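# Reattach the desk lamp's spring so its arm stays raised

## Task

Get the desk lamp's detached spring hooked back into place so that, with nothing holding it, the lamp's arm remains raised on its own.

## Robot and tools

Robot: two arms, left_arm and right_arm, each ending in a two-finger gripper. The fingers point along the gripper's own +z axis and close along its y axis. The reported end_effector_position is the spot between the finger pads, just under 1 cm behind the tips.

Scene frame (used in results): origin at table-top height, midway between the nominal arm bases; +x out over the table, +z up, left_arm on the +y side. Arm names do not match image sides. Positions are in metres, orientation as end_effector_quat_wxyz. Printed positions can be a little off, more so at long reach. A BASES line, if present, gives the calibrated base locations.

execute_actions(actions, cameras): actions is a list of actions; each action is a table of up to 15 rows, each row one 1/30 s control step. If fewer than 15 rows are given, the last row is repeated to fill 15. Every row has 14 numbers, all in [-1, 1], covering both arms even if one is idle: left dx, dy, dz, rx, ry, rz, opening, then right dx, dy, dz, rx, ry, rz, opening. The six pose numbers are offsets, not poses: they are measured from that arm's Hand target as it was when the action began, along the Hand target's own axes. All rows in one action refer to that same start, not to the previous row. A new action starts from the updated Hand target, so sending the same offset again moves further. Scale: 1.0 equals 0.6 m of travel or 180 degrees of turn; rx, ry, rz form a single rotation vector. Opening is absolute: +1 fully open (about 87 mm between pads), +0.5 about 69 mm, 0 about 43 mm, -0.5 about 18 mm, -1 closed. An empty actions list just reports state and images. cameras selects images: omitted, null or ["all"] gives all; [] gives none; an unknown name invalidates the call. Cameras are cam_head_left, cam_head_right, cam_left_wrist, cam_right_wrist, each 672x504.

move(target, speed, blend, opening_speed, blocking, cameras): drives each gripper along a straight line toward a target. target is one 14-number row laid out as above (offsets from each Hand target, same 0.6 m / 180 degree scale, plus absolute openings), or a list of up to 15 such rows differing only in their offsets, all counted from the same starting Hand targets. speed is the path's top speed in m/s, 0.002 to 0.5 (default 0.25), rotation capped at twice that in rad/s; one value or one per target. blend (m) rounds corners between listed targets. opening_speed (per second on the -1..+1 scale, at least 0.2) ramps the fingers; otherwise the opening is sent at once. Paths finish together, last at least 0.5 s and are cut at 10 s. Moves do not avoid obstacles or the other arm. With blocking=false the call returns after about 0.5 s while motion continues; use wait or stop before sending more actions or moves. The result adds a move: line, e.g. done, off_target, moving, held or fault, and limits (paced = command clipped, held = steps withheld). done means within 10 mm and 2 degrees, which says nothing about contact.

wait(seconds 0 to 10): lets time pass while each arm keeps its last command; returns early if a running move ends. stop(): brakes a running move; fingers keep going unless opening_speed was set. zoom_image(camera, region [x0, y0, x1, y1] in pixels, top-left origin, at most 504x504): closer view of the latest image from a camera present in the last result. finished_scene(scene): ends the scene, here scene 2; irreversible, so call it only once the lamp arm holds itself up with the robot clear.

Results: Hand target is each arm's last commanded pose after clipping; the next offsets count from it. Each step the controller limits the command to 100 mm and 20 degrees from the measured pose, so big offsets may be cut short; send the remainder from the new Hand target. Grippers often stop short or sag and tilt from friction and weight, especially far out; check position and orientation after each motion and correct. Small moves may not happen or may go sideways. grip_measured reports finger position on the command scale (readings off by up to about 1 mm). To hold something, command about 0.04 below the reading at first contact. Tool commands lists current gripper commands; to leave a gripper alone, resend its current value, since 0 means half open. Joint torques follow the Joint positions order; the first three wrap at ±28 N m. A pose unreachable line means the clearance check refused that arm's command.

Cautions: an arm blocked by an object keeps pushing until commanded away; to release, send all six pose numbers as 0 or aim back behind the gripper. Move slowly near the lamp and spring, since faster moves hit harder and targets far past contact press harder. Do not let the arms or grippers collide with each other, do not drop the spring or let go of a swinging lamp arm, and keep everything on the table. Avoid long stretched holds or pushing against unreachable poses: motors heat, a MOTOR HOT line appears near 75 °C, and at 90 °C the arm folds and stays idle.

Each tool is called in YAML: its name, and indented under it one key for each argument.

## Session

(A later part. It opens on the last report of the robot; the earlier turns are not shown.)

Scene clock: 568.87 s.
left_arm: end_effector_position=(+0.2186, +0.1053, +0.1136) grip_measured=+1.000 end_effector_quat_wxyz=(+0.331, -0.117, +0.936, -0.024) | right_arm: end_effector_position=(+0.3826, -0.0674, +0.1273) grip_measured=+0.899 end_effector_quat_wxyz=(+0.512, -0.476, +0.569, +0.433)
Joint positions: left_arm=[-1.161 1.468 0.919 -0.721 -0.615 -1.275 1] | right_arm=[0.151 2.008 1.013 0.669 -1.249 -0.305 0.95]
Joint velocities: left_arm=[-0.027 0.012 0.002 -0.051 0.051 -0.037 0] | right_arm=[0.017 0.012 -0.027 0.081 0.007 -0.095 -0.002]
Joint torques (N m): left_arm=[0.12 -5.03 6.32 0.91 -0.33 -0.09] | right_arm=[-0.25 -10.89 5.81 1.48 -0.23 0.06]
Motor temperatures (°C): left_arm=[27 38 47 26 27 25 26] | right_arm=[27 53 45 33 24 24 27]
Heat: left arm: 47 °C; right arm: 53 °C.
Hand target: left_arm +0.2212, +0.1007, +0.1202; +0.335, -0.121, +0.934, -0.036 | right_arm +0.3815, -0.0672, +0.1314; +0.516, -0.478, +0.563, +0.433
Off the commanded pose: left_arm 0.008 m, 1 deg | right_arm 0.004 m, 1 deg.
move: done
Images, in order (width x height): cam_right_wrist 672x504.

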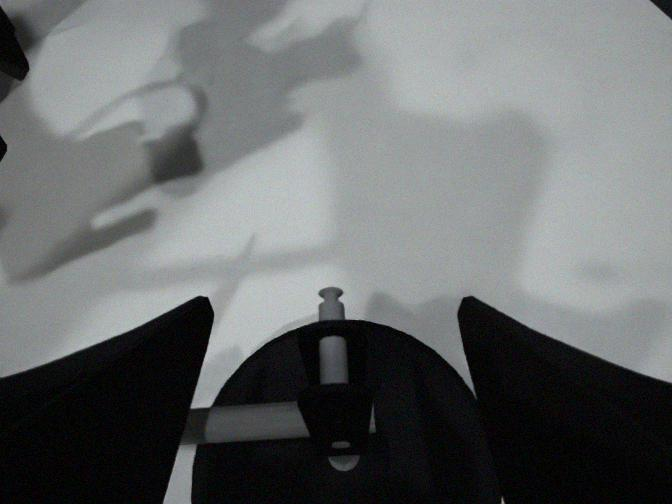

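execute_actions:
  actions: []

Scene clock: 588.53 s.
left_arm: end_effector_position=(+0.2186, +0.1053, +0.1136) grip_measured=+1.000 end_effector_quat_wxyz=(+0.331, -0.117, +0.936, -0.024) | right_arm: end_effector_position=(+0.3826, -0.0674, +0.1274) grip_measured=+0.899 end_effector_quat_wxyz=(+0.512, -0.476, +0.569, +0.433)
Joint positions: left_arm=[-1.161 1.468 0.919 -0.721 -0.615 -1.275 1] | right_arm=[0.151 2.008 1.013 0.669 -1.249 -0.305 0.95]
Joint velocities: left_arm=[-0.007 -0.012 -0.007 0.007 -0.051 -0.007 0] | right_arm=[0.002 -0.022 0.017 0.037 -0.037 0.022 0.029]
Joint torques (N m): left_arm=[0.12 -5.03 6.32 0.9 -0.33 -0.09] | right_arm=[-0.27 -10.88 5.83 1.48 -0.24 0.06]
Motor temperatures (°C): left_arm=[27 38 47 26 27 25 26] | right_arm=[27 54 44 33 24 24 26]
Heat: left arm: 47 °C; right arm: 54 °C.
Hand target: left_arm +0.2212, +0.1007, +0.1202; +0.335, -0.121, +0.934, -0.036 | right_arm +0.3815, -0.0672, +0.1315; +0.516, -0.478, +0.563, +0.433
Tool commands: left_gripper/opening=+1.0 right_gripper/opening=+0.9
Off the commanded pose: left_arm 0.008 m, 1 deg | right_arm 0.004 m, 1 deg.

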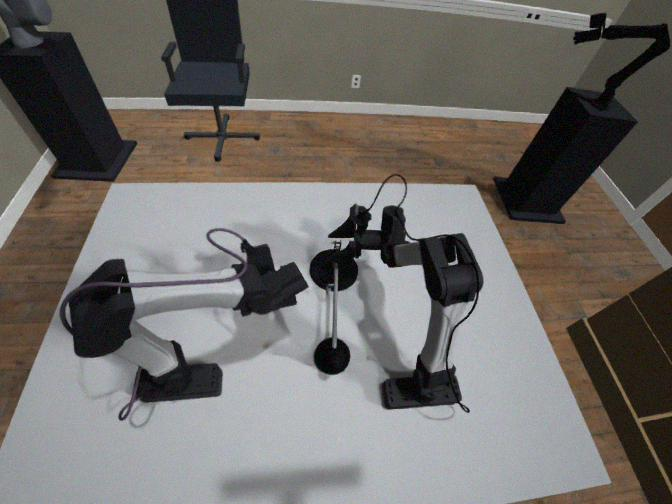

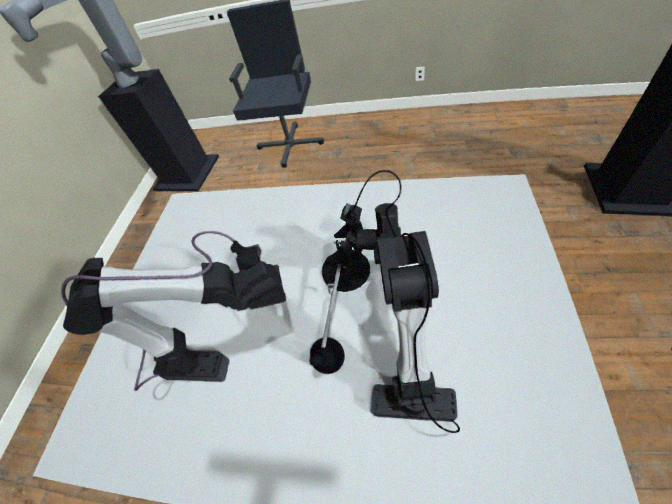

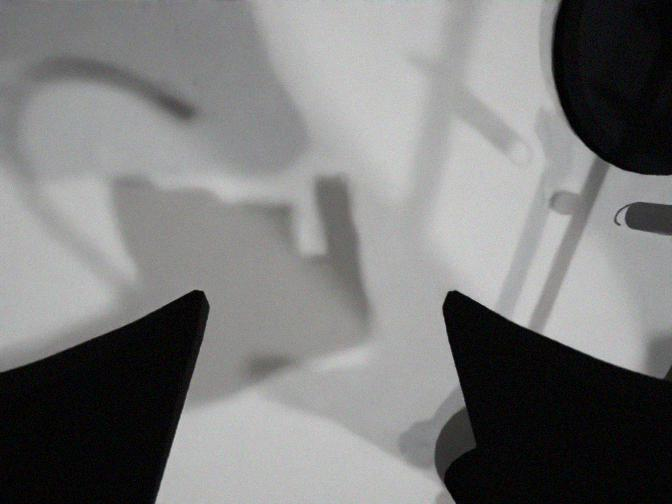

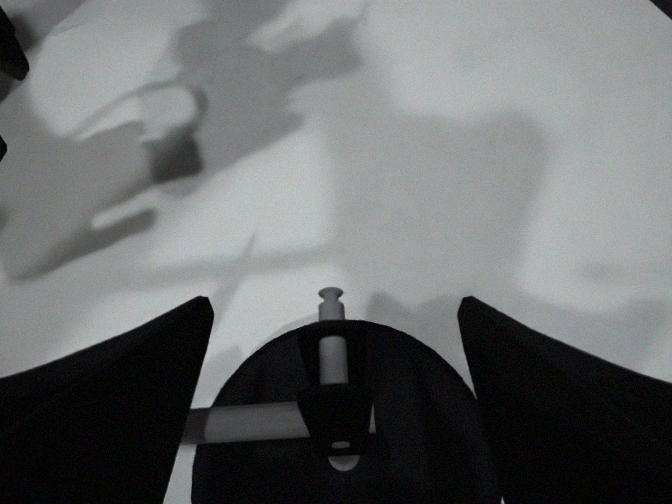

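move:
  target:
    - [0,0,0,0,0,0,1,0,0,-0.15,0,0,0,0.9]
  speed: 0.12
  cameras: ["cam_right_wrist"]

Scene clock: 695.57 s.
left_arm: end_effector_position=(+0.2186, +0.1053, +0.1136) grip_measured=+1.000 end_effector_quat_wxyz=(+0.331, -0.117, +0.936, -0.024) | right_arm: end_effector_position=(+0.3601, -0.1543, +0.1210) grip_measured=+0.899 end_effector_quat_wxyz=(+0.508, -0.458, +0.577, +0.446)
Joint positions: left_arm=[-1.161 1.468 0.919 -0.721 -0.615 -1.275 1] | right_arm=[-0.084 1.94 1.026 0.081 -1.454 -0.78 0.95]
Joint velocities: left_arm=[-0.007 -0.017 0.007 -0.022 0.022 -0.022 0] | right_arm=[-0.012 0.027 -0.007 -0.022 0.11 0.022 -0.002]
Joint torques (N m): left_arm=[0.12 -5.04 6.32 0.9 -0.33 -0.1] | right_arm=[-0.23 -12.56 9.25 0.86 -0.46 -0.18]
Motor temperatures (°C): left_arm=[27 38 47 26 27 25 26] | right_arm=[26 56 42 33 23 23 25]
Heat: left arm: 47 °C; right arm: 56 °C.
Hand target: left_arm +0.2212, +0.1007, +0.1202; +0.335, -0.121, +0.934, -0.036 | right_arm +0.3670, -0.1553, +0.1389; +0.515, -0.479, +0.563, +0.434
Off the commanded pose: left_arm 0.008 m, 1 deg | right_arm 0.020 m, 3 deg.
move: off_target (right_arm)
Images, in order (width x height): cam_right_wrist 672x504.

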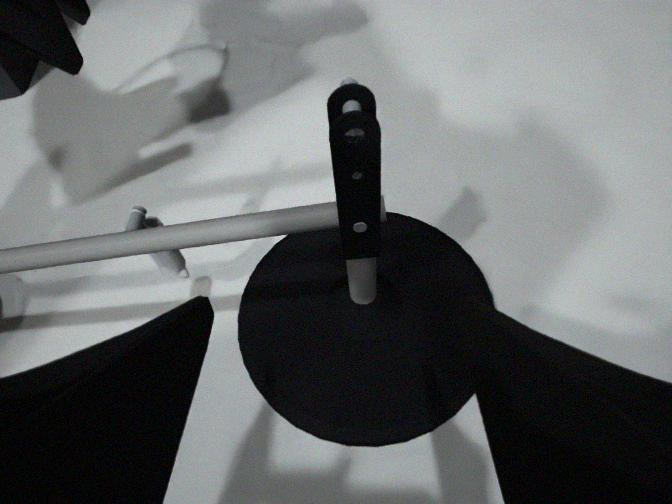

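move:
  target:
    - [-0.1435,0.1709,-0.0909,0,0,0,0.5,-0.2977,0.0389,-0.0594,0.1265,0.078,0.0895,0.5]
    - [-0.1435,0.1709,-0.0909,0,0,0,0.5,-0.2456,0.316,0.0858,0.4215,0.2601,0.2984,0.5]
  speed: 0.22
  blend: [0.04,0]

Scene clock: 727.20 s.
left_arm: end_effector_position=(+0.2288, +0.2207, +0.1938) grip_measured=+0.500 end_effector_quat_wxyz=(+0.330, -0.116, +0.936, -0.026) | right_arm: end_effector_position=(+0.1918, -0.0623, +0.2743) grip_measured=+0.500 end_effector_quat_wxyz=(+0.225, +0.064, +0.972, -0.008)
Joint positions: left_arm=[-0.795 1.013 0.916 -0.966 -0.466 -0.88 0.75] | right_arm=[0.915 1.674 1.909 -1.548 0.377 0.98 0.75]
Joint velocities: left_arm=[-0.002 0.007 -0.012 -0.022 -0.007 -0.066 -0.01] | right_arm=[0.007 -0.007 0.012 0.007 -0.051 -0.066 0.01]
Joint torques (N m): left_arm=[0.91 -2.36 7.94 1.16 -0.18 -0.03] | right_arm=[0.18 -6.8 9.11 0.55 0.34 0.08]
Motor temperatures (°C): left_arm=[27 37 47 26 27 25 26] | right_arm=[26 58 46 32 23 23 25]
Heat: left arm: 47 °C; right arm: 58 °C.
Hand target: left_arm +0.2318, +0.2194, +0.2046; +0.338, -0.119, +0.933, -0.037 | right_arm +0.1919, -0.0611, +0.2810; +0.220, +0.072, +0.973, -0.021
Off the commanded pose: left_arm 0.007 m, 1 deg | right_arm 0.006 m, 2 deg.
joint sent to its limit (right arm) — joint 4 (wrist pitch), lower limit. The joint targets are off in orientation, not in position.
move: done

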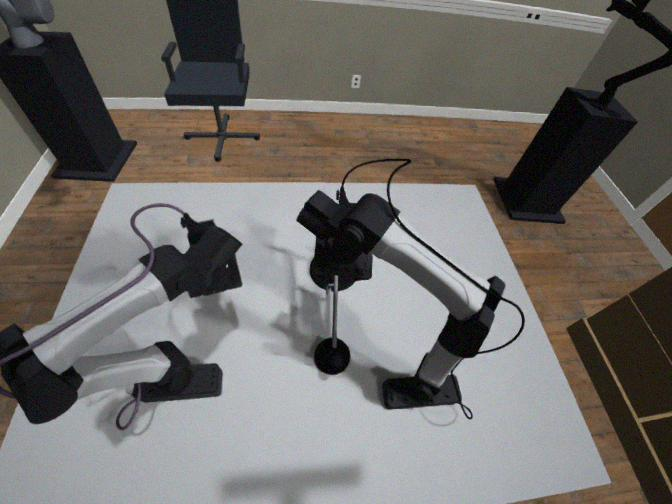

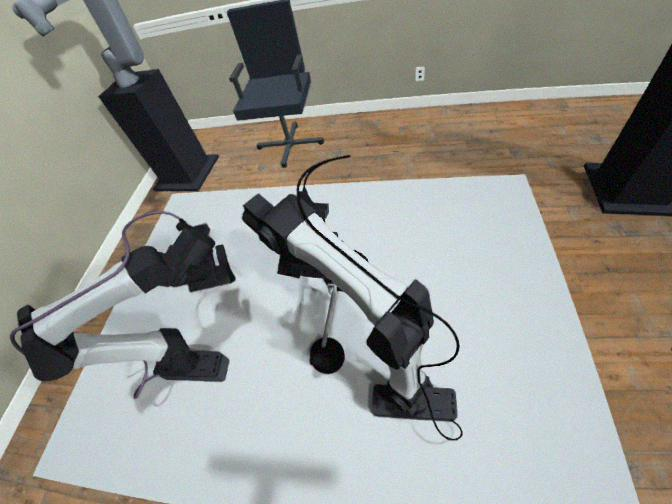

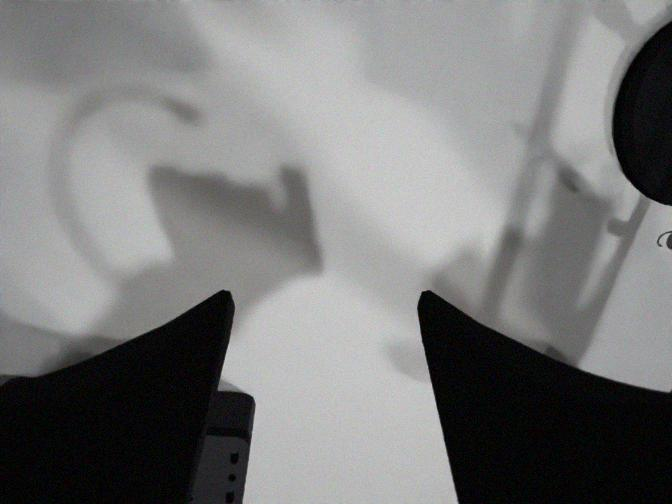

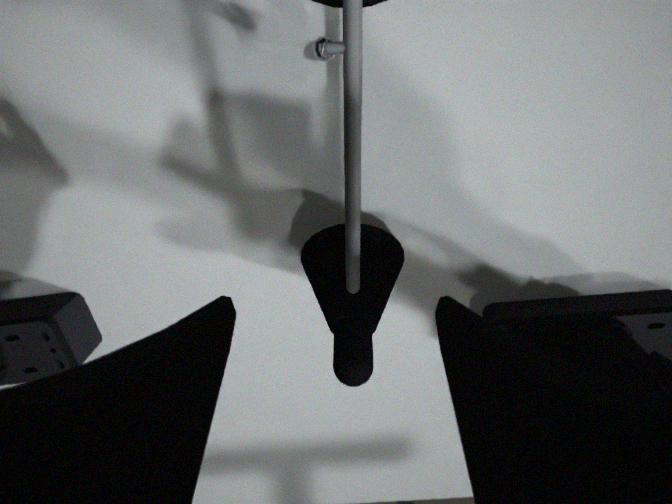

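zoom_image:
  camera: "cam_head_left"
  region: [280, 230, 400, 400]

zoom_image:
  camera: "cam_head_right"
  region: [270, 250, 390, 400]

zoom_image:
  camera: "cam_right_wrist"
  region: [200, 0, 500, 400]

Scaled by 2.965 from the camera's 672x504 image, which has a finer 960x720 frame.

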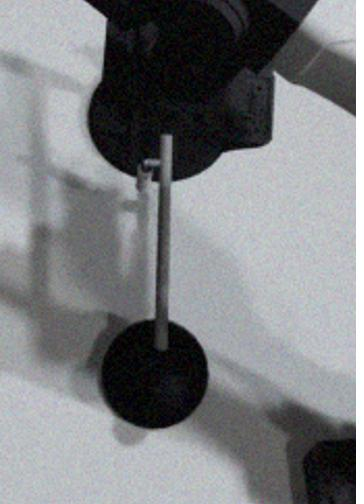

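Scaled by 3.360 from the camera's 672x504 image, which has a finer 960x720 frame.

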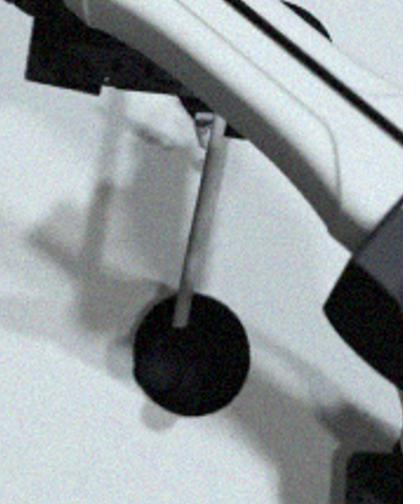

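Scaled by 1.260 from the camera's 672x504 image, which has a finer 960x720 frame.

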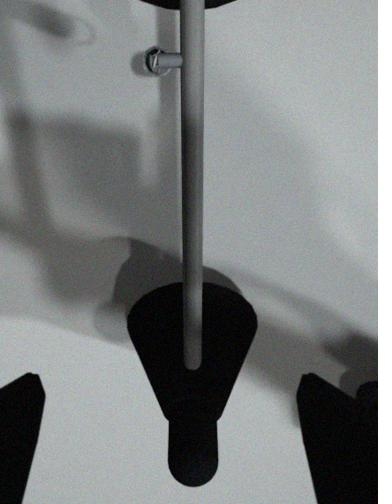

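move:
  target: [0,0,0,0,0,0,0.5,0.0982,-0.0193,0.1865,-0.0039,0.0585,-0.002,0.3]
  speed: 0.15
  cameras: ["cam_right_wrist","cam_head_left"]

Scene clock: 799.57 s.
left_arm: end_effector_position=(+0.2287, +0.2206, +0.1938) grip_measured=+0.500 end_effector_quat_wxyz=(+0.330, -0.116, +0.936, -0.026) | right_arm: end_effector_position=(+0.1819, -0.0728, +0.1528) grip_measured=+0.300 end_effector_quat_wxyz=(+0.125, +0.070, +0.990, -0.018)
Joint positions: left_arm=[-0.795 1.013 0.916 -0.966 -0.465 -0.88 0.75] | right_arm=[0.826 1.642 1.399 -1.194 0.215 0.935 0.65]
Joint velocities: left_arm=[0.012 -0.012 0.022 -0.037 -0.022 0.022 -0.016] | right_arm=[-0.007 -0.002 0.007 0.037 0.007 -0.037 -0.009]
Joint torques (N m): left_arm=[0.91 -2.37 7.92 1.16 -0.18 -0.03] | right_arm=[-0.77 -8.9 5.72 0.67 0.16 -0.14]
Motor temperatures (°C): left_arm=[27 34 47 27 27 25 26] | right_arm=[26 48 47 30 23 23 25]
Heat: left arm: 47 °C; right arm: 48 °C.
Hand target: left_arm +0.2318, +0.2194, +0.2046; +0.338, -0.119, +0.933, -0.037 | right_arm +0.1832, -0.0730, +0.1541; +0.129, +0.069, +0.989, -0.008
Off the commanded pose: left_arm 0.011 m, 2 deg | right_arm 0.004 m, 1 deg.
move: off_target (left_arm)
Images, in order (width x height): cam_head_left 672x504, cam_right_wrist 672x504.

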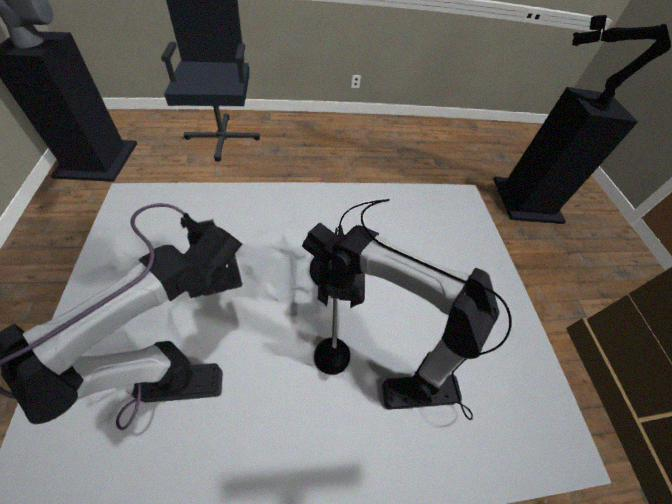

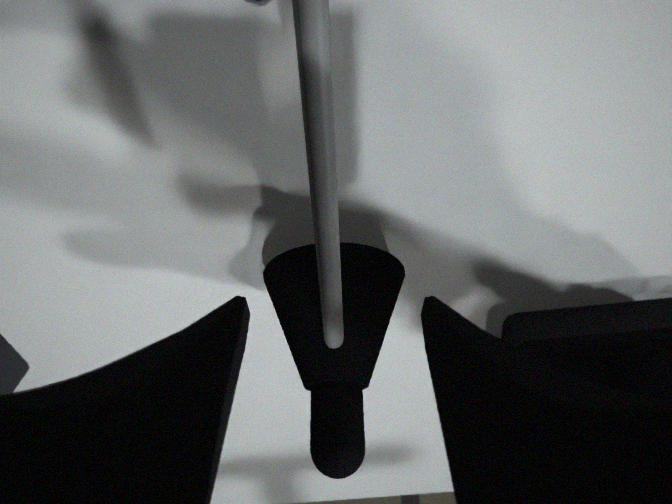

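move:
  target: [0,0,0,0,0,0,0.5,0.0388,0.008,0.1414,0,0,0,0.3]
  speed: 0.12
  cameras: ["cam_right_wrist","cam_head_left"]

Scene clock: 814.47 s.
left_arm: end_effector_position=(+0.2287, +0.2206, +0.1938) grip_measured=+0.500 end_effector_quat_wxyz=(+0.330, -0.116, +0.936, -0.026) | right_arm: end_effector_position=(+0.1836, -0.0710, +0.0699) grip_measured=+0.300 end_effector_quat_wxyz=(+0.129, +0.070, +0.989, -0.012)
Joint positions: left_arm=[-0.795 1.013 0.916 -0.966 -0.465 -0.88 0.75] | right_arm=[0.826 1.69 1.116 -0.849 0.214 0.935 0.65]
Joint velocities: left_arm=[0.007 -0.007 0.002 0.007 0.051 -0.022 -0.001] | right_arm=[0.007 -0.027 -0.007 0.037 -0.066 -0.007 -0.012]
Joint torques (N m): left_arm=[0.91 -2.36 7.92 1.16 -0.18 -0.03] | right_arm=[0.47 -7.1 5.75 0.7 0.16 0.01]
Motor temperatures (°C): left_arm=[27 33 48 27 27 25 26] | right_arm=[26 48 46 30 23 23 25]
Heat: left arm: 48 °C; right arm: 48 °C.
Hand target: left_arm +0.2318, +0.2194, +0.2046; +0.338, -0.120, +0.933, -0.037 | right_arm +0.1821, -0.0681, +0.0664; +0.129, +0.069, +0.989, -0.008
Off the commanded pose: left_arm 0.011 m, 2 deg | right_arm 0.005 m, 0 deg.
move: off_target (left_arm)
Images, in order (width x height): cam_head_left 672x504, cam_right_wrist 672x504.

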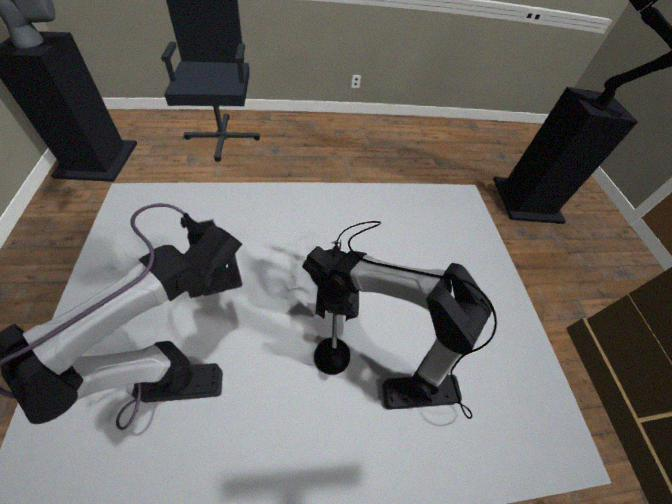

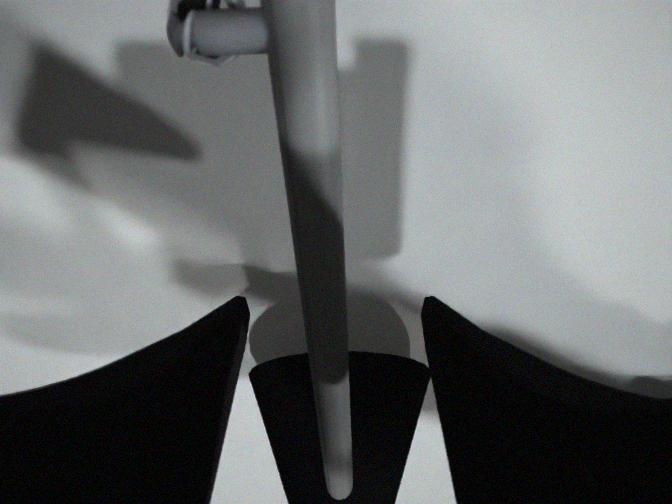

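move:
  target: [0,0,0,0,0,0,0.5,0,0,0,0,0,0,-0.72]
  speed: 0.1
  opening_speed: 0.7
  cameras: ["cam_right_wrist"]

Scene clock: 821.07 s.
left_arm: end_effector_position=(+0.2287, +0.2206, +0.1938) grip_measured=+0.500 end_effector_quat_wxyz=(+0.330, -0.116, +0.936, -0.026) | right_arm: end_effector_position=(+0.1848, -0.0699, +0.0699) grip_measured=-0.677 end_effector_quat_wxyz=(+0.131, +0.068, +0.989, -0.010)
Joint positions: left_arm=[-0.795 1.013 0.916 -0.966 -0.465 -0.88 0.75] | right_arm=[0.826 1.69 1.116 -0.842 0.214 0.93 0.161]
Joint velocities: left_arm=[0.002 -0.002 -0.017 -0.037 0.022 0.007 0.019] | right_arm=[-0.012 -0.012 -0.002 -0.022 0.051 0.022 -0.005]
Joint torques (N m): left_arm=[0.9 -2.35 7.92 1.16 -0.18 -0.03] | right_arm=[0.47 -7.1 5.76 0.65 0.16 0.07]
Motor temperatures (°C): left_arm=[27 33 48 27 27 25 26] | right_arm=[26 48 46 30 23 23 25]
Heat: left arm: 48 °C; right arm: 48 °C.
Hand target: left_arm +0.2317, +0.2193, +0.2046; +0.338, -0.119, +0.933, -0.037 | right_arm +0.1821, -0.0681, +0.0664; +0.129, +0.069, +0.989, -0.009
Off the commanded pose: left_arm 0.011 m, 2 deg | right_arm 0.005 m, 0 deg.
move: off_target (left_arm)
Images, in order (width x height): cam_right_wrist 672x504.

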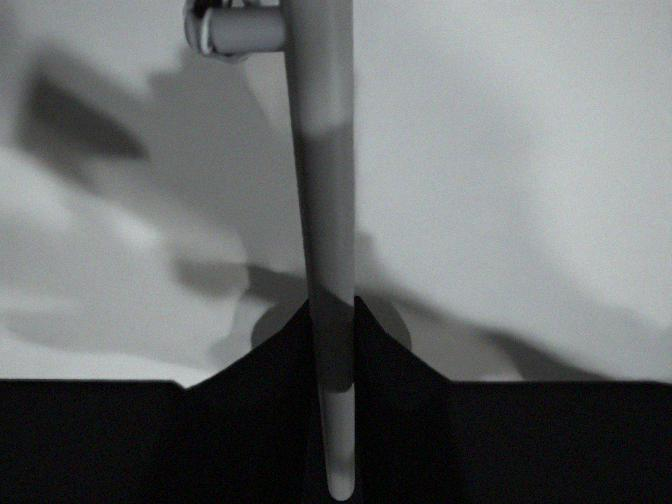

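move:
  target: [0,0,0,0,0,0,0.5,0,0,0,0,0,0,-0.1]
  speed: 0.1
  opening_speed: 1.2
  cameras: ["cam_right_wrist"]

Scene clock: 968.80 s.
left_arm: end_effector_position=(+0.2287, +0.2206, +0.1938) grip_measured=+0.500 end_effector_quat_wxyz=(+0.330, -0.116, +0.936, -0.026) | right_arm: end_effector_position=(+0.1848, -0.0699, +0.0699) grip_measured=-0.100 end_effector_quat_wxyz=(+0.131, +0.068, +0.989, -0.010)
Joint positions: left_arm=[-0.795 1.013 0.916 -0.966 -0.465 -0.88 0.75] | right_arm=[0.826 1.69 1.116 -0.842 0.214 0.93 0.45]
Joint velocities: left_arm=[0.002 -0.017 -0.002 -0.007 0.007 0.007 -0.001] | right_arm=[-0.002 -0.012 -0.007 -0.007 0.007 0.007 0.006]
Joint torques (N m): left_arm=[0.92 -2.37 7.94 1.16 -0.18 -0.03] | right_arm=[0.43 -7.13 5.76 0.64 0.16 0.07]
Motor temperatures (°C): left_arm=[27 31 49 28 27 25 26] | right_arm=[26 46 43 28 23 23 27]
Heat: left arm: 49 °C; right arm: 46 °C.
Hand target: left_arm +0.2318, +0.2194, +0.2046; +0.338, -0.119, +0.933, -0.037 | right_arm +0.1821, -0.0681, +0.0664; +0.129, +0.069, +0.989, -0.009
Off the commanded pose: left_arm 0.011 m, 2 deg | right_arm 0.005 m, 0 deg.
move: off_target (left_arm)
Images, in order (width x height): cam_right_wrist 672x504.

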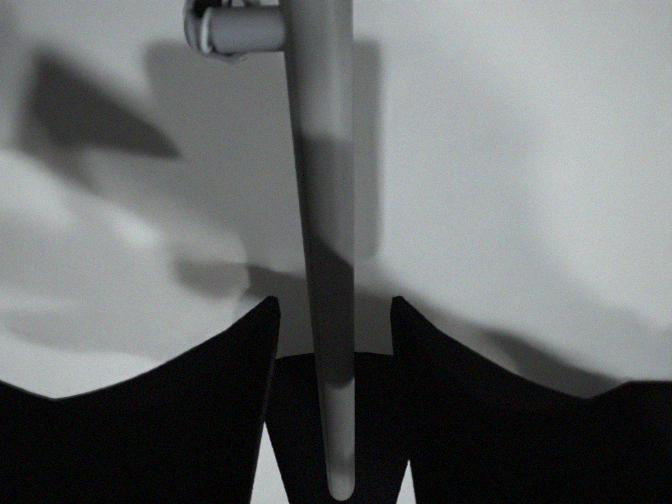

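move:
  target:
    - [0,0,0,0,0,0,0.5,-0.0967,-0.018,-0.3018,0,0,0,-0.1]
    - [0,0,0,0,0,0,0.5,-0.1075,-0.0968,-0.2017,-0.3883,-0.2683,-0.3694,-0.1]
  speed: [0.12,0.22]

Scene clock: 989.83 s.
left_arm: end_effector_position=(+0.2287, +0.2206, +0.1938) grip_measured=+0.500 end_effector_quat_wxyz=(+0.330, -0.116, +0.936, -0.026) | right_arm: end_effector_position=(+0.1995, -0.1286, +0.1894) grip_measured=-0.100 end_effector_quat_wxyz=(+0.459, -0.515, +0.582, +0.430)
Joint positions: left_arm=[-0.795 1.013 0.916 -0.966 -0.465 -0.88 0.75] | right_arm=[-0.002 1.281 0.801 -0.754 -1.348 -1.199 0.45]
Joint velocities: left_arm=[0.007 -0.002 0.007 -0.081 -0.022 0.022 0.01] | right_arm=[-0.012 -0.002 -0.022 0.095 0.095 0.007 -0.006]
Joint torques (N m): left_arm=[0.92 -2.36 7.94 1.16 -0.18 -0.03] | right_arm=[-0.77 -3.28 10.3 0.5 -0.61 -0.17]
Motor temperatures (°C): left_arm=[27 31 49 28 27 25 26] | right_arm=[26 45 43 28 23 23 26]
Heat: left arm: 49 °C; right arm: 45 °C.
Hand target: left_arm +0.2318, +0.2194, +0.2046; +0.338, -0.119, +0.933, -0.037 | right_arm +0.2052, -0.1297, +0.1978; +0.467, -0.519, +0.576, +0.426
Off the commanded pose: left_arm 0.011 m, 2 deg | right_arm 0.012 m, 2 deg.
move: off_target (left_arm, right_arm)

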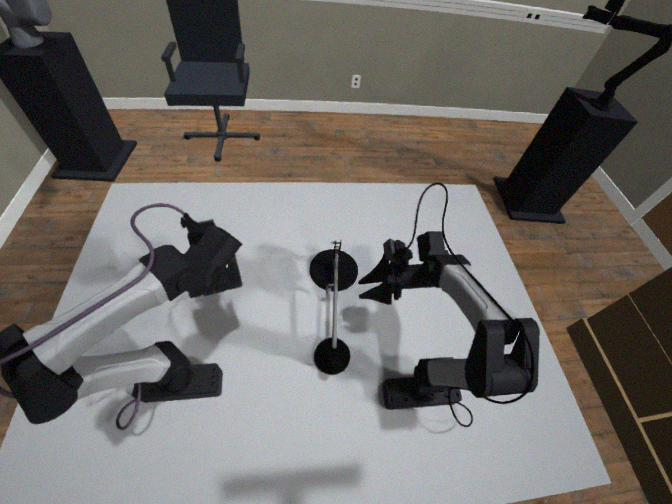

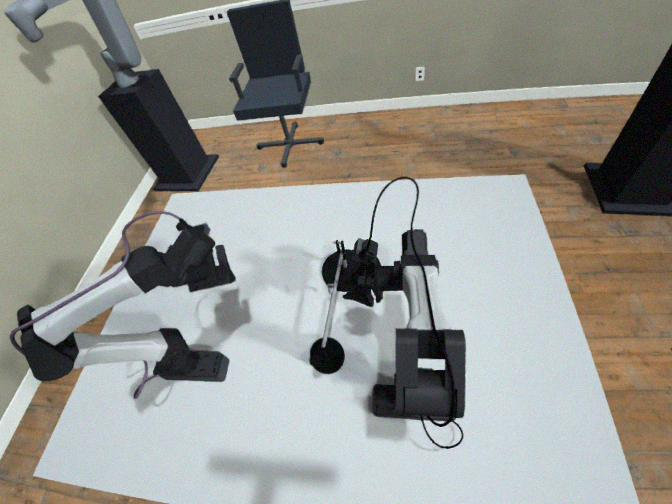

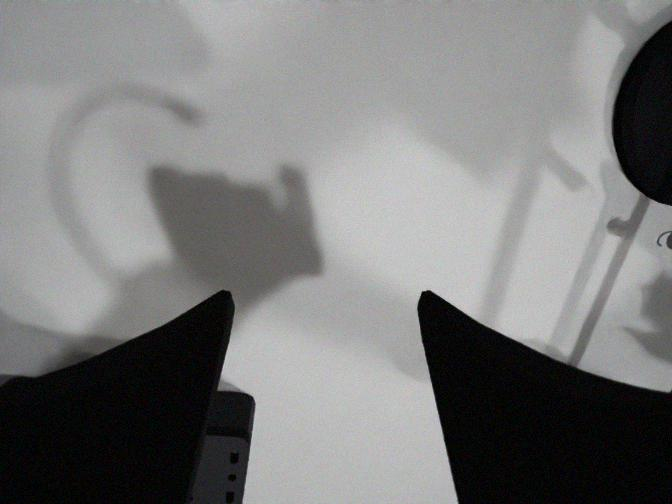

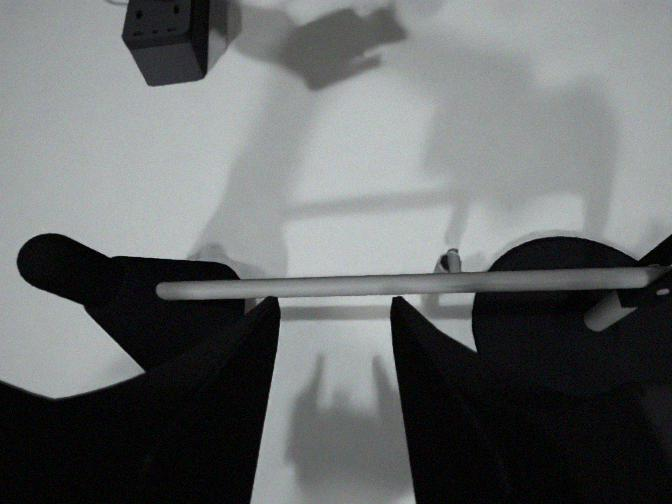

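move:
  target: [0,0,0,0,0,0,0.5,0.2318,-0.0065,0.0483,0,0,0,-1]
  speed: 0.12
  opening_speed: 1.0
  cameras: ["cam_right_wrist","cam_head_right"]

Scene clock: 1011.27 s.
left_arm: end_effector_position=(+0.2287, +0.2206, +0.1938) grip_measured=+0.500 end_effector_quat_wxyz=(+0.330, -0.116, +0.936, -0.026) | right_arm: end_effector_position=(+0.2066, -0.1284, +0.0559) grip_measured=-1.000 end_effector_quat_wxyz=(+0.463, -0.519, +0.577, +0.428)
Joint positions: left_arm=[-0.795 1.013 0.916 -0.966 -0.465 -0.88 0.75] | right_arm=[-0.002 1.677 0.498 -0.062 -1.352 -1.219 0]
Joint velocities: left_arm=[-0.012 -0.002 0.002 0.037 -0.022 -0.007 0.01] | right_arm=[0.002 -0.012 -0.007 -0.051 0.037 -0.037 0]
Joint torques (N m): left_arm=[0.92 -2.36 7.92 1.16 -0.19 -0.04] | right_arm=[-0.31 -6.48 3.85 0.81 -0.56 0.07]
Motor temperatures (°C): left_arm=[27 31 49 28 27 25 26] | right_arm=[26 43 44 28 23 23 26]
Heat: left arm: 49 °C; right arm: 44 °C.
Hand target: left_arm +0.2318, +0.2194, +0.2046; +0.338, -0.120, +0.933, -0.037 | right_arm +0.2062, -0.1283, +0.0570; +0.467, -0.519, +0.576, +0.426
Off the commanded pose: left_arm 0.011 m, 2 deg | right_arm 0.002 m, 1 deg.
move: off_target (left_arm)
Images, in order (width x height): cam_head_right 672x504, cam_right_wrist 672x504.

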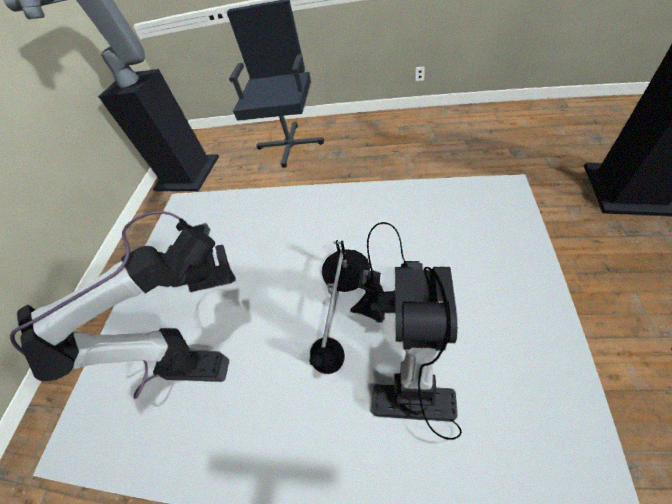

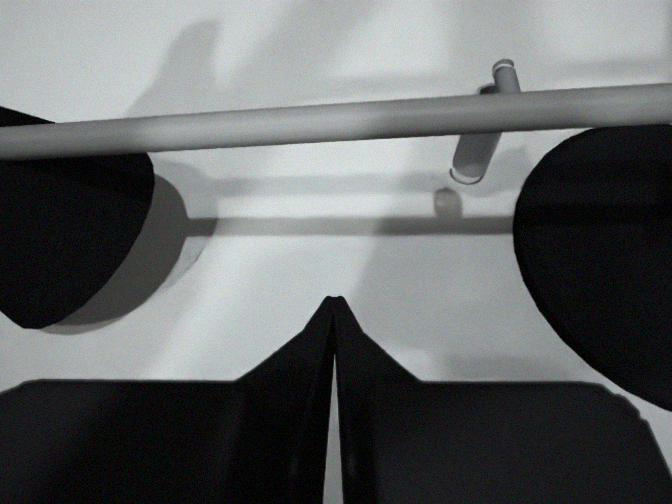

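move:
  target: [0,0,0,0,0,0,0.5,-0.0123,0.0007,0.1258,0,0,0,-1]
  speed: 0.08
  cameras: ["cam_right_wrist","cam_head_right"]

Scene clock: 1025.33 s.
left_arm: end_effector_position=(+0.2287, +0.2206, +0.1938) grip_measured=+0.500 end_effector_quat_wxyz=(+0.330, -0.116, +0.936, -0.026) | right_arm: end_effector_position=(+0.2124, -0.0579, +0.0458) grip_measured=-1.000 end_effector_quat_wxyz=(+0.457, -0.513, +0.588, +0.426)
Joint positions: left_arm=[-0.795 1.013 0.916 -0.966 -0.465 -0.88 0.75] | right_arm=[0.307 1.824 0.359 0.937 -1.123 -0.452 0]
Joint velocities: left_arm=[-0.002 -0.002 -0.002 -0.037 0.007 0.007 -0.001] | right_arm=[-0.002 -0.017 -0.012 0.007 0.007 -0.051 0]
Joint torques (N m): left_arm=[0.92 -2.37 7.92 1.16 -0.18 -0.03] | right_arm=[0.61 -5.96 3.89 1.74 -0.26 0.11]
Motor temperatures (°C): left_arm=[27 31 49 28 27 25 26] | right_arm=[26 43 43 28 23 23 26]
Heat: left arm: 49 °C; right arm: 43 °C.
Hand target: left_arm +0.2318, +0.2194, +0.2046; +0.338, -0.120, +0.933, -0.037 | right_arm +0.2138, -0.0541, +0.0507; +0.469, -0.518, +0.576, +0.425
Off the commanded pose: left_arm 0.011 m, 2 deg | right_arm 0.006 m, 2 deg.
move: off_target (left_arm)
Images, in order (width x height): cam_head_right 672x504, cam_right_wrist 672x504.

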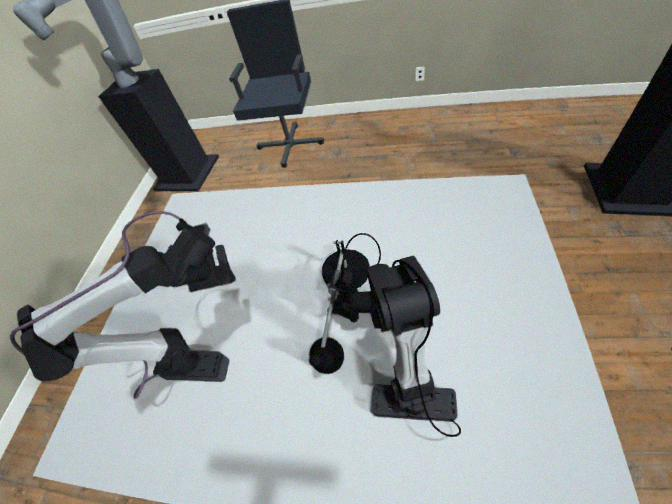

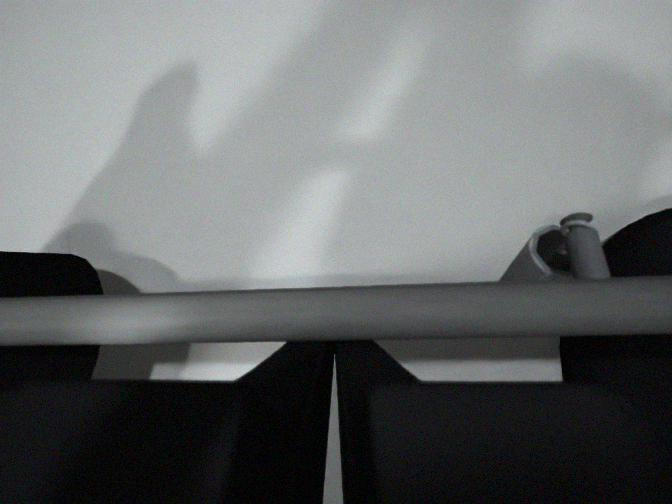

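move:
  target:
    - [0,0,0,0,0,0,0.5,-0.0327,0.0001,-0.0067,0,0,0,-1]
    - [0,0,0,0,0,0,0.5,-0.1078,-0.0025,-0.0242,-0.0029,-0.0333,0.0556,-1]
  speed: 0.06
  blend: [0.01,0]

Scene clock: 1050.83 s.
left_arm: end_effector_position=(+0.2287, +0.2206, +0.1938) grip_measured=+0.500 end_effector_quat_wxyz=(+0.330, -0.116, +0.936, -0.026) | right_arm: end_effector_position=(+0.2067, -0.0563, +0.1039) grip_measured=-1.000 end_effector_quat_wxyz=(+0.439, -0.438, +0.606, +0.498)
Joint positions: left_arm=[-0.795 1.013 0.916 -0.966 -0.465 -0.88 0.75] | right_arm=[0.278 1.646 0.359 0.961 -1.195 -0.082 0]
Joint velocities: left_arm=[-0.022 -0.017 0.007 -0.037 0.007 -0.007 0.004] | right_arm=[-0.002 -0.022 0.002 -0.007 -0.007 0.007 0]
Joint torques (N m): left_arm=[0.94 -2.37 7.92 1.16 -0.18 -0.03] | right_arm=[-0.9 -6.82 7.51 1.56 -0.23 0.03]
Motor temperatures (°C): left_arm=[27 31 49 28 27 25 26] | right_arm=[26 44 42 30 23 23 26]
Heat: left arm: 49 °C; right arm: 44 °C.
Hand target: left_arm +0.2318, +0.2194, +0.2046; +0.338, -0.120, +0.933, -0.037 | right_arm +0.2161, -0.0555, +0.1165; +0.458, -0.444, +0.592, +0.493
Off the commanded pose: left_arm 0.011 m, 2 deg | right_arm 0.016 m, 3 deg.
move: off_target (left_arm, right_arm)

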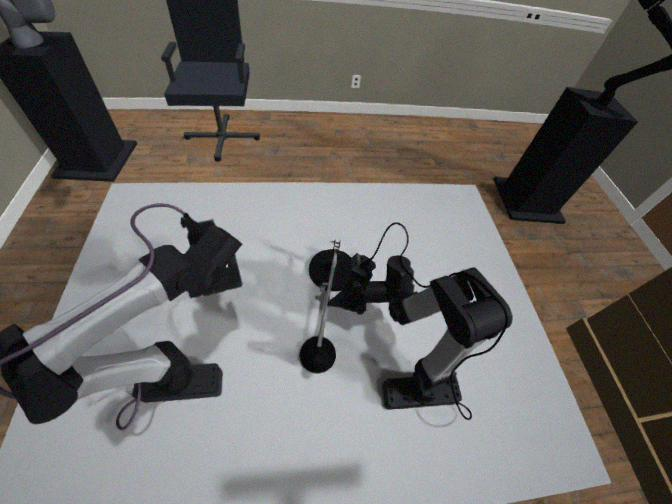

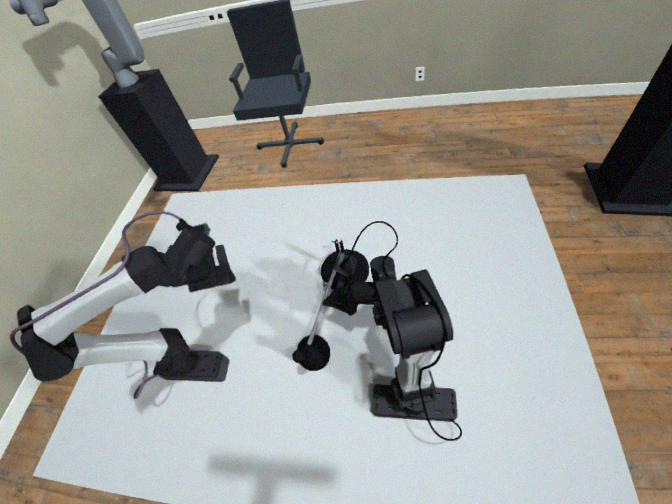

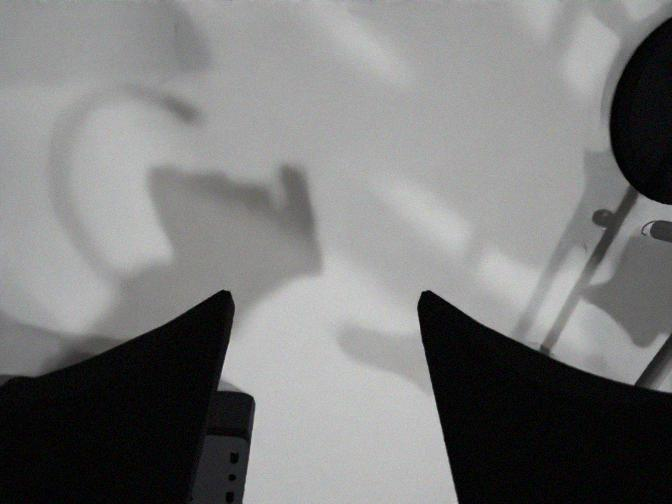

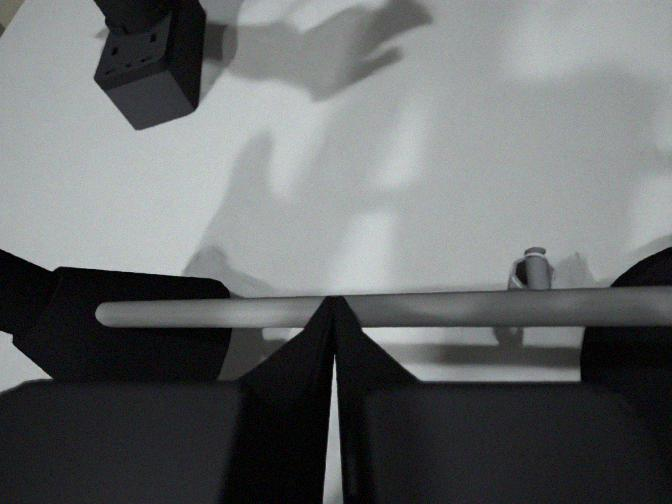

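move:
  target:
    - [0,0,0,0,0,0,0.5,-0.1258,0.042,-0.0895,0,0,0,0.1]
    - [0,0,0,0,0,0,0.5,-0.0485,0.0653,-0.053,0.2874,0.1711,0.4367,0.1]
  speed: [0.12,0.25]
  blend: [0.02,0]
  opening_speed: 0.6

Scene clock: 1112.80 s.
left_arm: end_effector_position=(+0.2286, +0.2205, +0.1938) grip_measured=+0.500 end_effector_quat_wxyz=(+0.330, -0.116, +0.936, -0.026) | right_arm: end_effector_position=(+0.1772, -0.0849, +0.1457) grip_measured=+0.100 end_effector_quat_wxyz=(+0.031, +0.129, +0.959, +0.252)
Joint positions: left_arm=[-0.795 1.013 0.916 -0.966 -0.465 -0.88 0.75] | right_arm=[0.464 1.394 1.011 -0.838 -0.383 0.784 0.55]
Joint velocities: left_arm=[0.012 -0.007 0.012 0.007 0.007 -0.007 0.001] | right_arm=[-0.007 -0.007 -0.007 -0.022 0.037 0.066 -0.001]
Joint torques (N m): left_arm=[0.92 -2.36 7.94 1.16 -0.18 -0.03] | right_arm=[0.43 -4.55 10.73 0.74 -0.09 0.07]
Motor temperatures (°C): left_arm=[27 30 50 28 27 25 26] | right_arm=[26 43 45 31 23 23 25]
Heat: left arm: 50 °C; right arm: 45 °C.
Hand target: left_arm +0.2318, +0.2193, +0.2046; +0.338, -0.119, +0.933, -0.037 | right_arm +0.1813, -0.0813, +0.1530; +0.036, +0.130, +0.958, +0.253
Off the commanded pose: left_arm 0.011 m, 2 deg | right_arm 0.011 m, 1 deg.
move: off_target (left_arm, right_arm)

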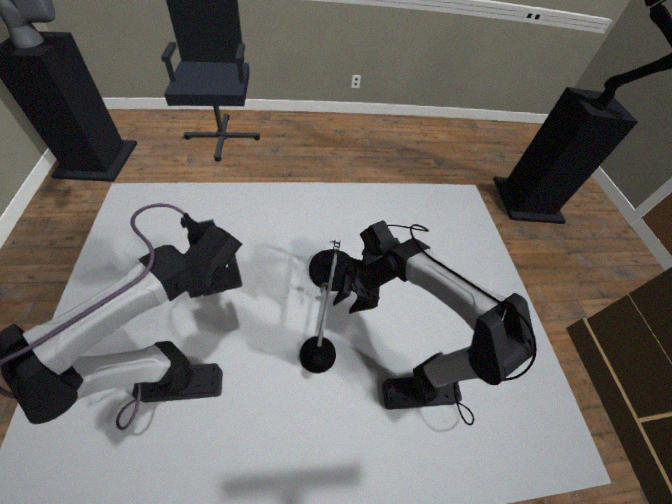

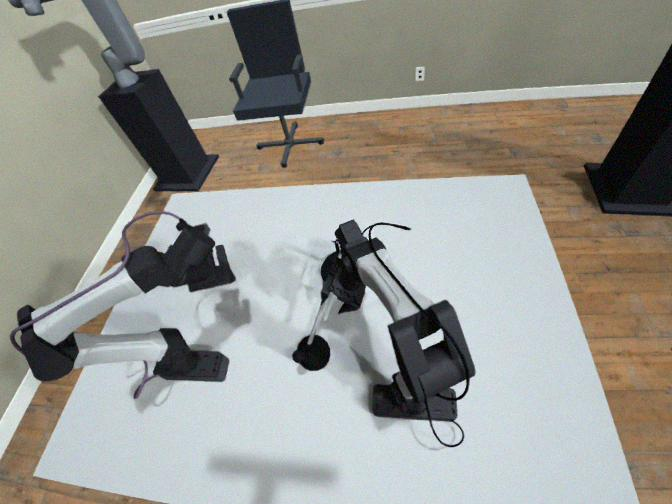

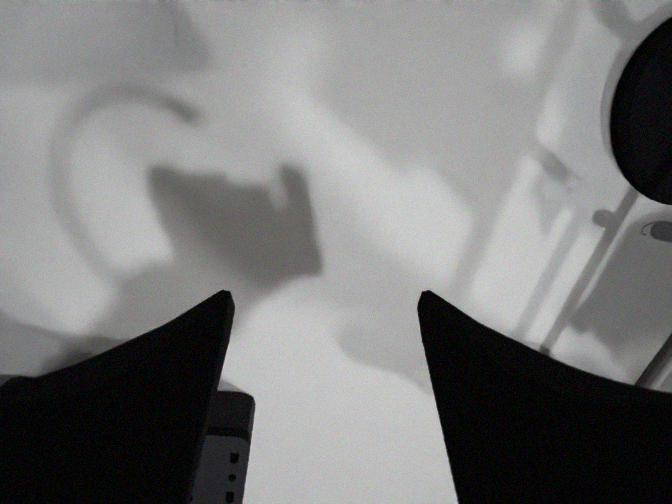

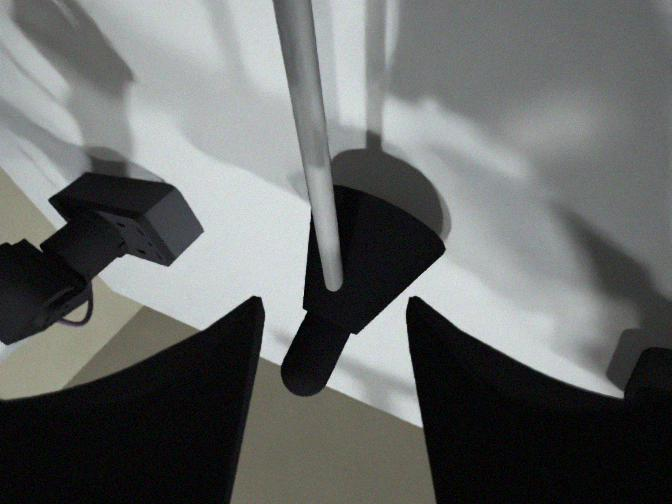

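move:
  target: [0,0,0,0,0,0,0.5,0.0012,0.0042,0.1577,0,0,0,0.1]
  speed: 0.12
  cameras: ["cam_right_wrist"]

Scene clock: 1129.77 s.
left_arm: end_effector_position=(+0.2286, +0.2205, +0.1938) grip_measured=+0.500 end_effector_quat_wxyz=(+0.330, -0.116, +0.936, -0.026) | right_arm: end_effector_position=(+0.1935, -0.0352, +0.0763) grip_measured=+0.100 end_effector_quat_wxyz=(+0.035, +0.127, +0.958, +0.253)
Joint positions: left_arm=[-0.795 1.013 0.916 -0.966 -0.465 -0.88 0.75] | right_arm=[0.598 1.61 0.916 -0.473 -0.332 0.914 0.55]
Joint velocities: left_arm=[-0.007 0.007 0.002 0.051 -0.037 -0.066 -0.004] | right_arm=[-0.002 0.017 0.012 0.022 -0.007 0.022 -0.006]
Joint torques (N m): left_arm=[0.91 -2.35 7.94 1.16 -0.19 -0.04] | right_arm=[0.32 -6.41 5.91 1.11 -0.05 0.02]
Motor temperatures (°C): left_arm=[27 30 50 28 27 25 26] | right_arm=[26 42 48 30 23 23 25]
Heat: left arm: 50 °C; right arm: 48 °C.
Hand target: left_arm +0.2318, +0.2193, +0.2046; +0.338, -0.119, +0.933, -0.037 | right_arm +0.1930, -0.0338, +0.0727; +0.037, +0.129, +0.958, +0.253
Off the commanded pose: left_arm 0.011 m, 2 deg | right_arm 0.004 m, 0 deg.
move: off_target (left_arm)
Images, in order (width x height): cam_right_wrist 672x504.

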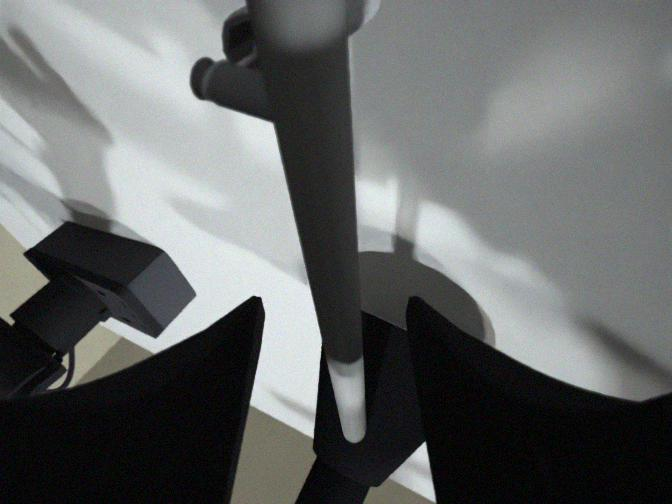

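move:
  target: [0,0,0,0,0,0,0.5,0,0,0,0,0,0,-0.73]
  speed: 0.1
  opening_speed: 0.7
  cameras: ["cam_right_wrist"]

Scene clock: 1135.13 s.
left_arm: end_effector_position=(+0.2286, +0.2205, +0.1938) grip_measured=+0.500 end_effector_quat_wxyz=(+0.330, -0.116, +0.936, -0.026) | right_arm: end_effector_position=(+0.1935, -0.0368, +0.0746) grip_measured=-0.660 end_effector_quat_wxyz=(+0.038, +0.125, +0.959, +0.250)
Joint positions: left_arm=[-0.795 1.013 0.916 -0.966 -0.465 -0.88 0.75] | right_arm=[0.598 1.61 0.912 -0.471 -0.325 0.907 0.17]
Joint velocities: left_arm=[-0.002 -0.002 -0.012 -0.022 -0.081 0.007 -0.019] | right_arm=[-0.002 -0.012 -0.002 -0.007 0.022 -0.037 0.002]
Joint torques (N m): left_arm=[0.91 -2.36 7.94 1.17 -0.19 -0.03] | right_arm=[0.34 -6.38 6.24 1.08 -0.12 0.11]
Motor temperatures (°C): left_arm=[27 30 50 28 27 25 26] | right_arm=[26 42 47 30 23 23 25]
Heat: left arm: 50 °C; right arm: 47 °C.
Hand target: left_arm +0.2318, +0.2193, +0.2046; +0.338, -0.119, +0.933, -0.037 | right_arm +0.1929, -0.0339, +0.0726; +0.036, +0.129, +0.958, +0.253
Off the commanded pose: left_arm 0.011 m, 2 deg | right_arm 0.004 m, 1 deg.
move: off_target (left_arm)
Images, in order (width x height): cam_right_wrist 672x504.

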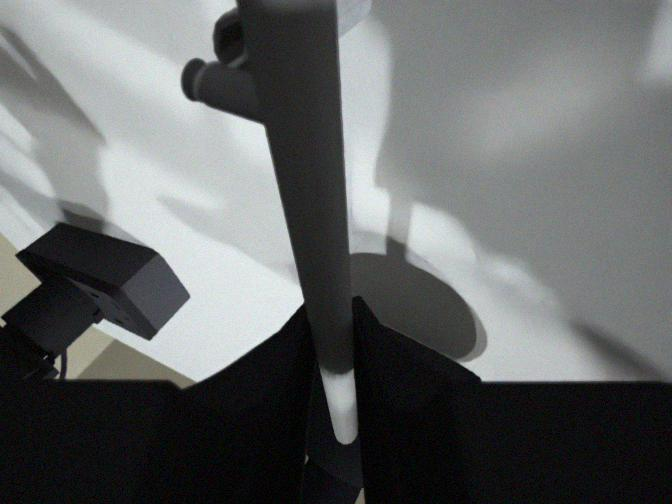

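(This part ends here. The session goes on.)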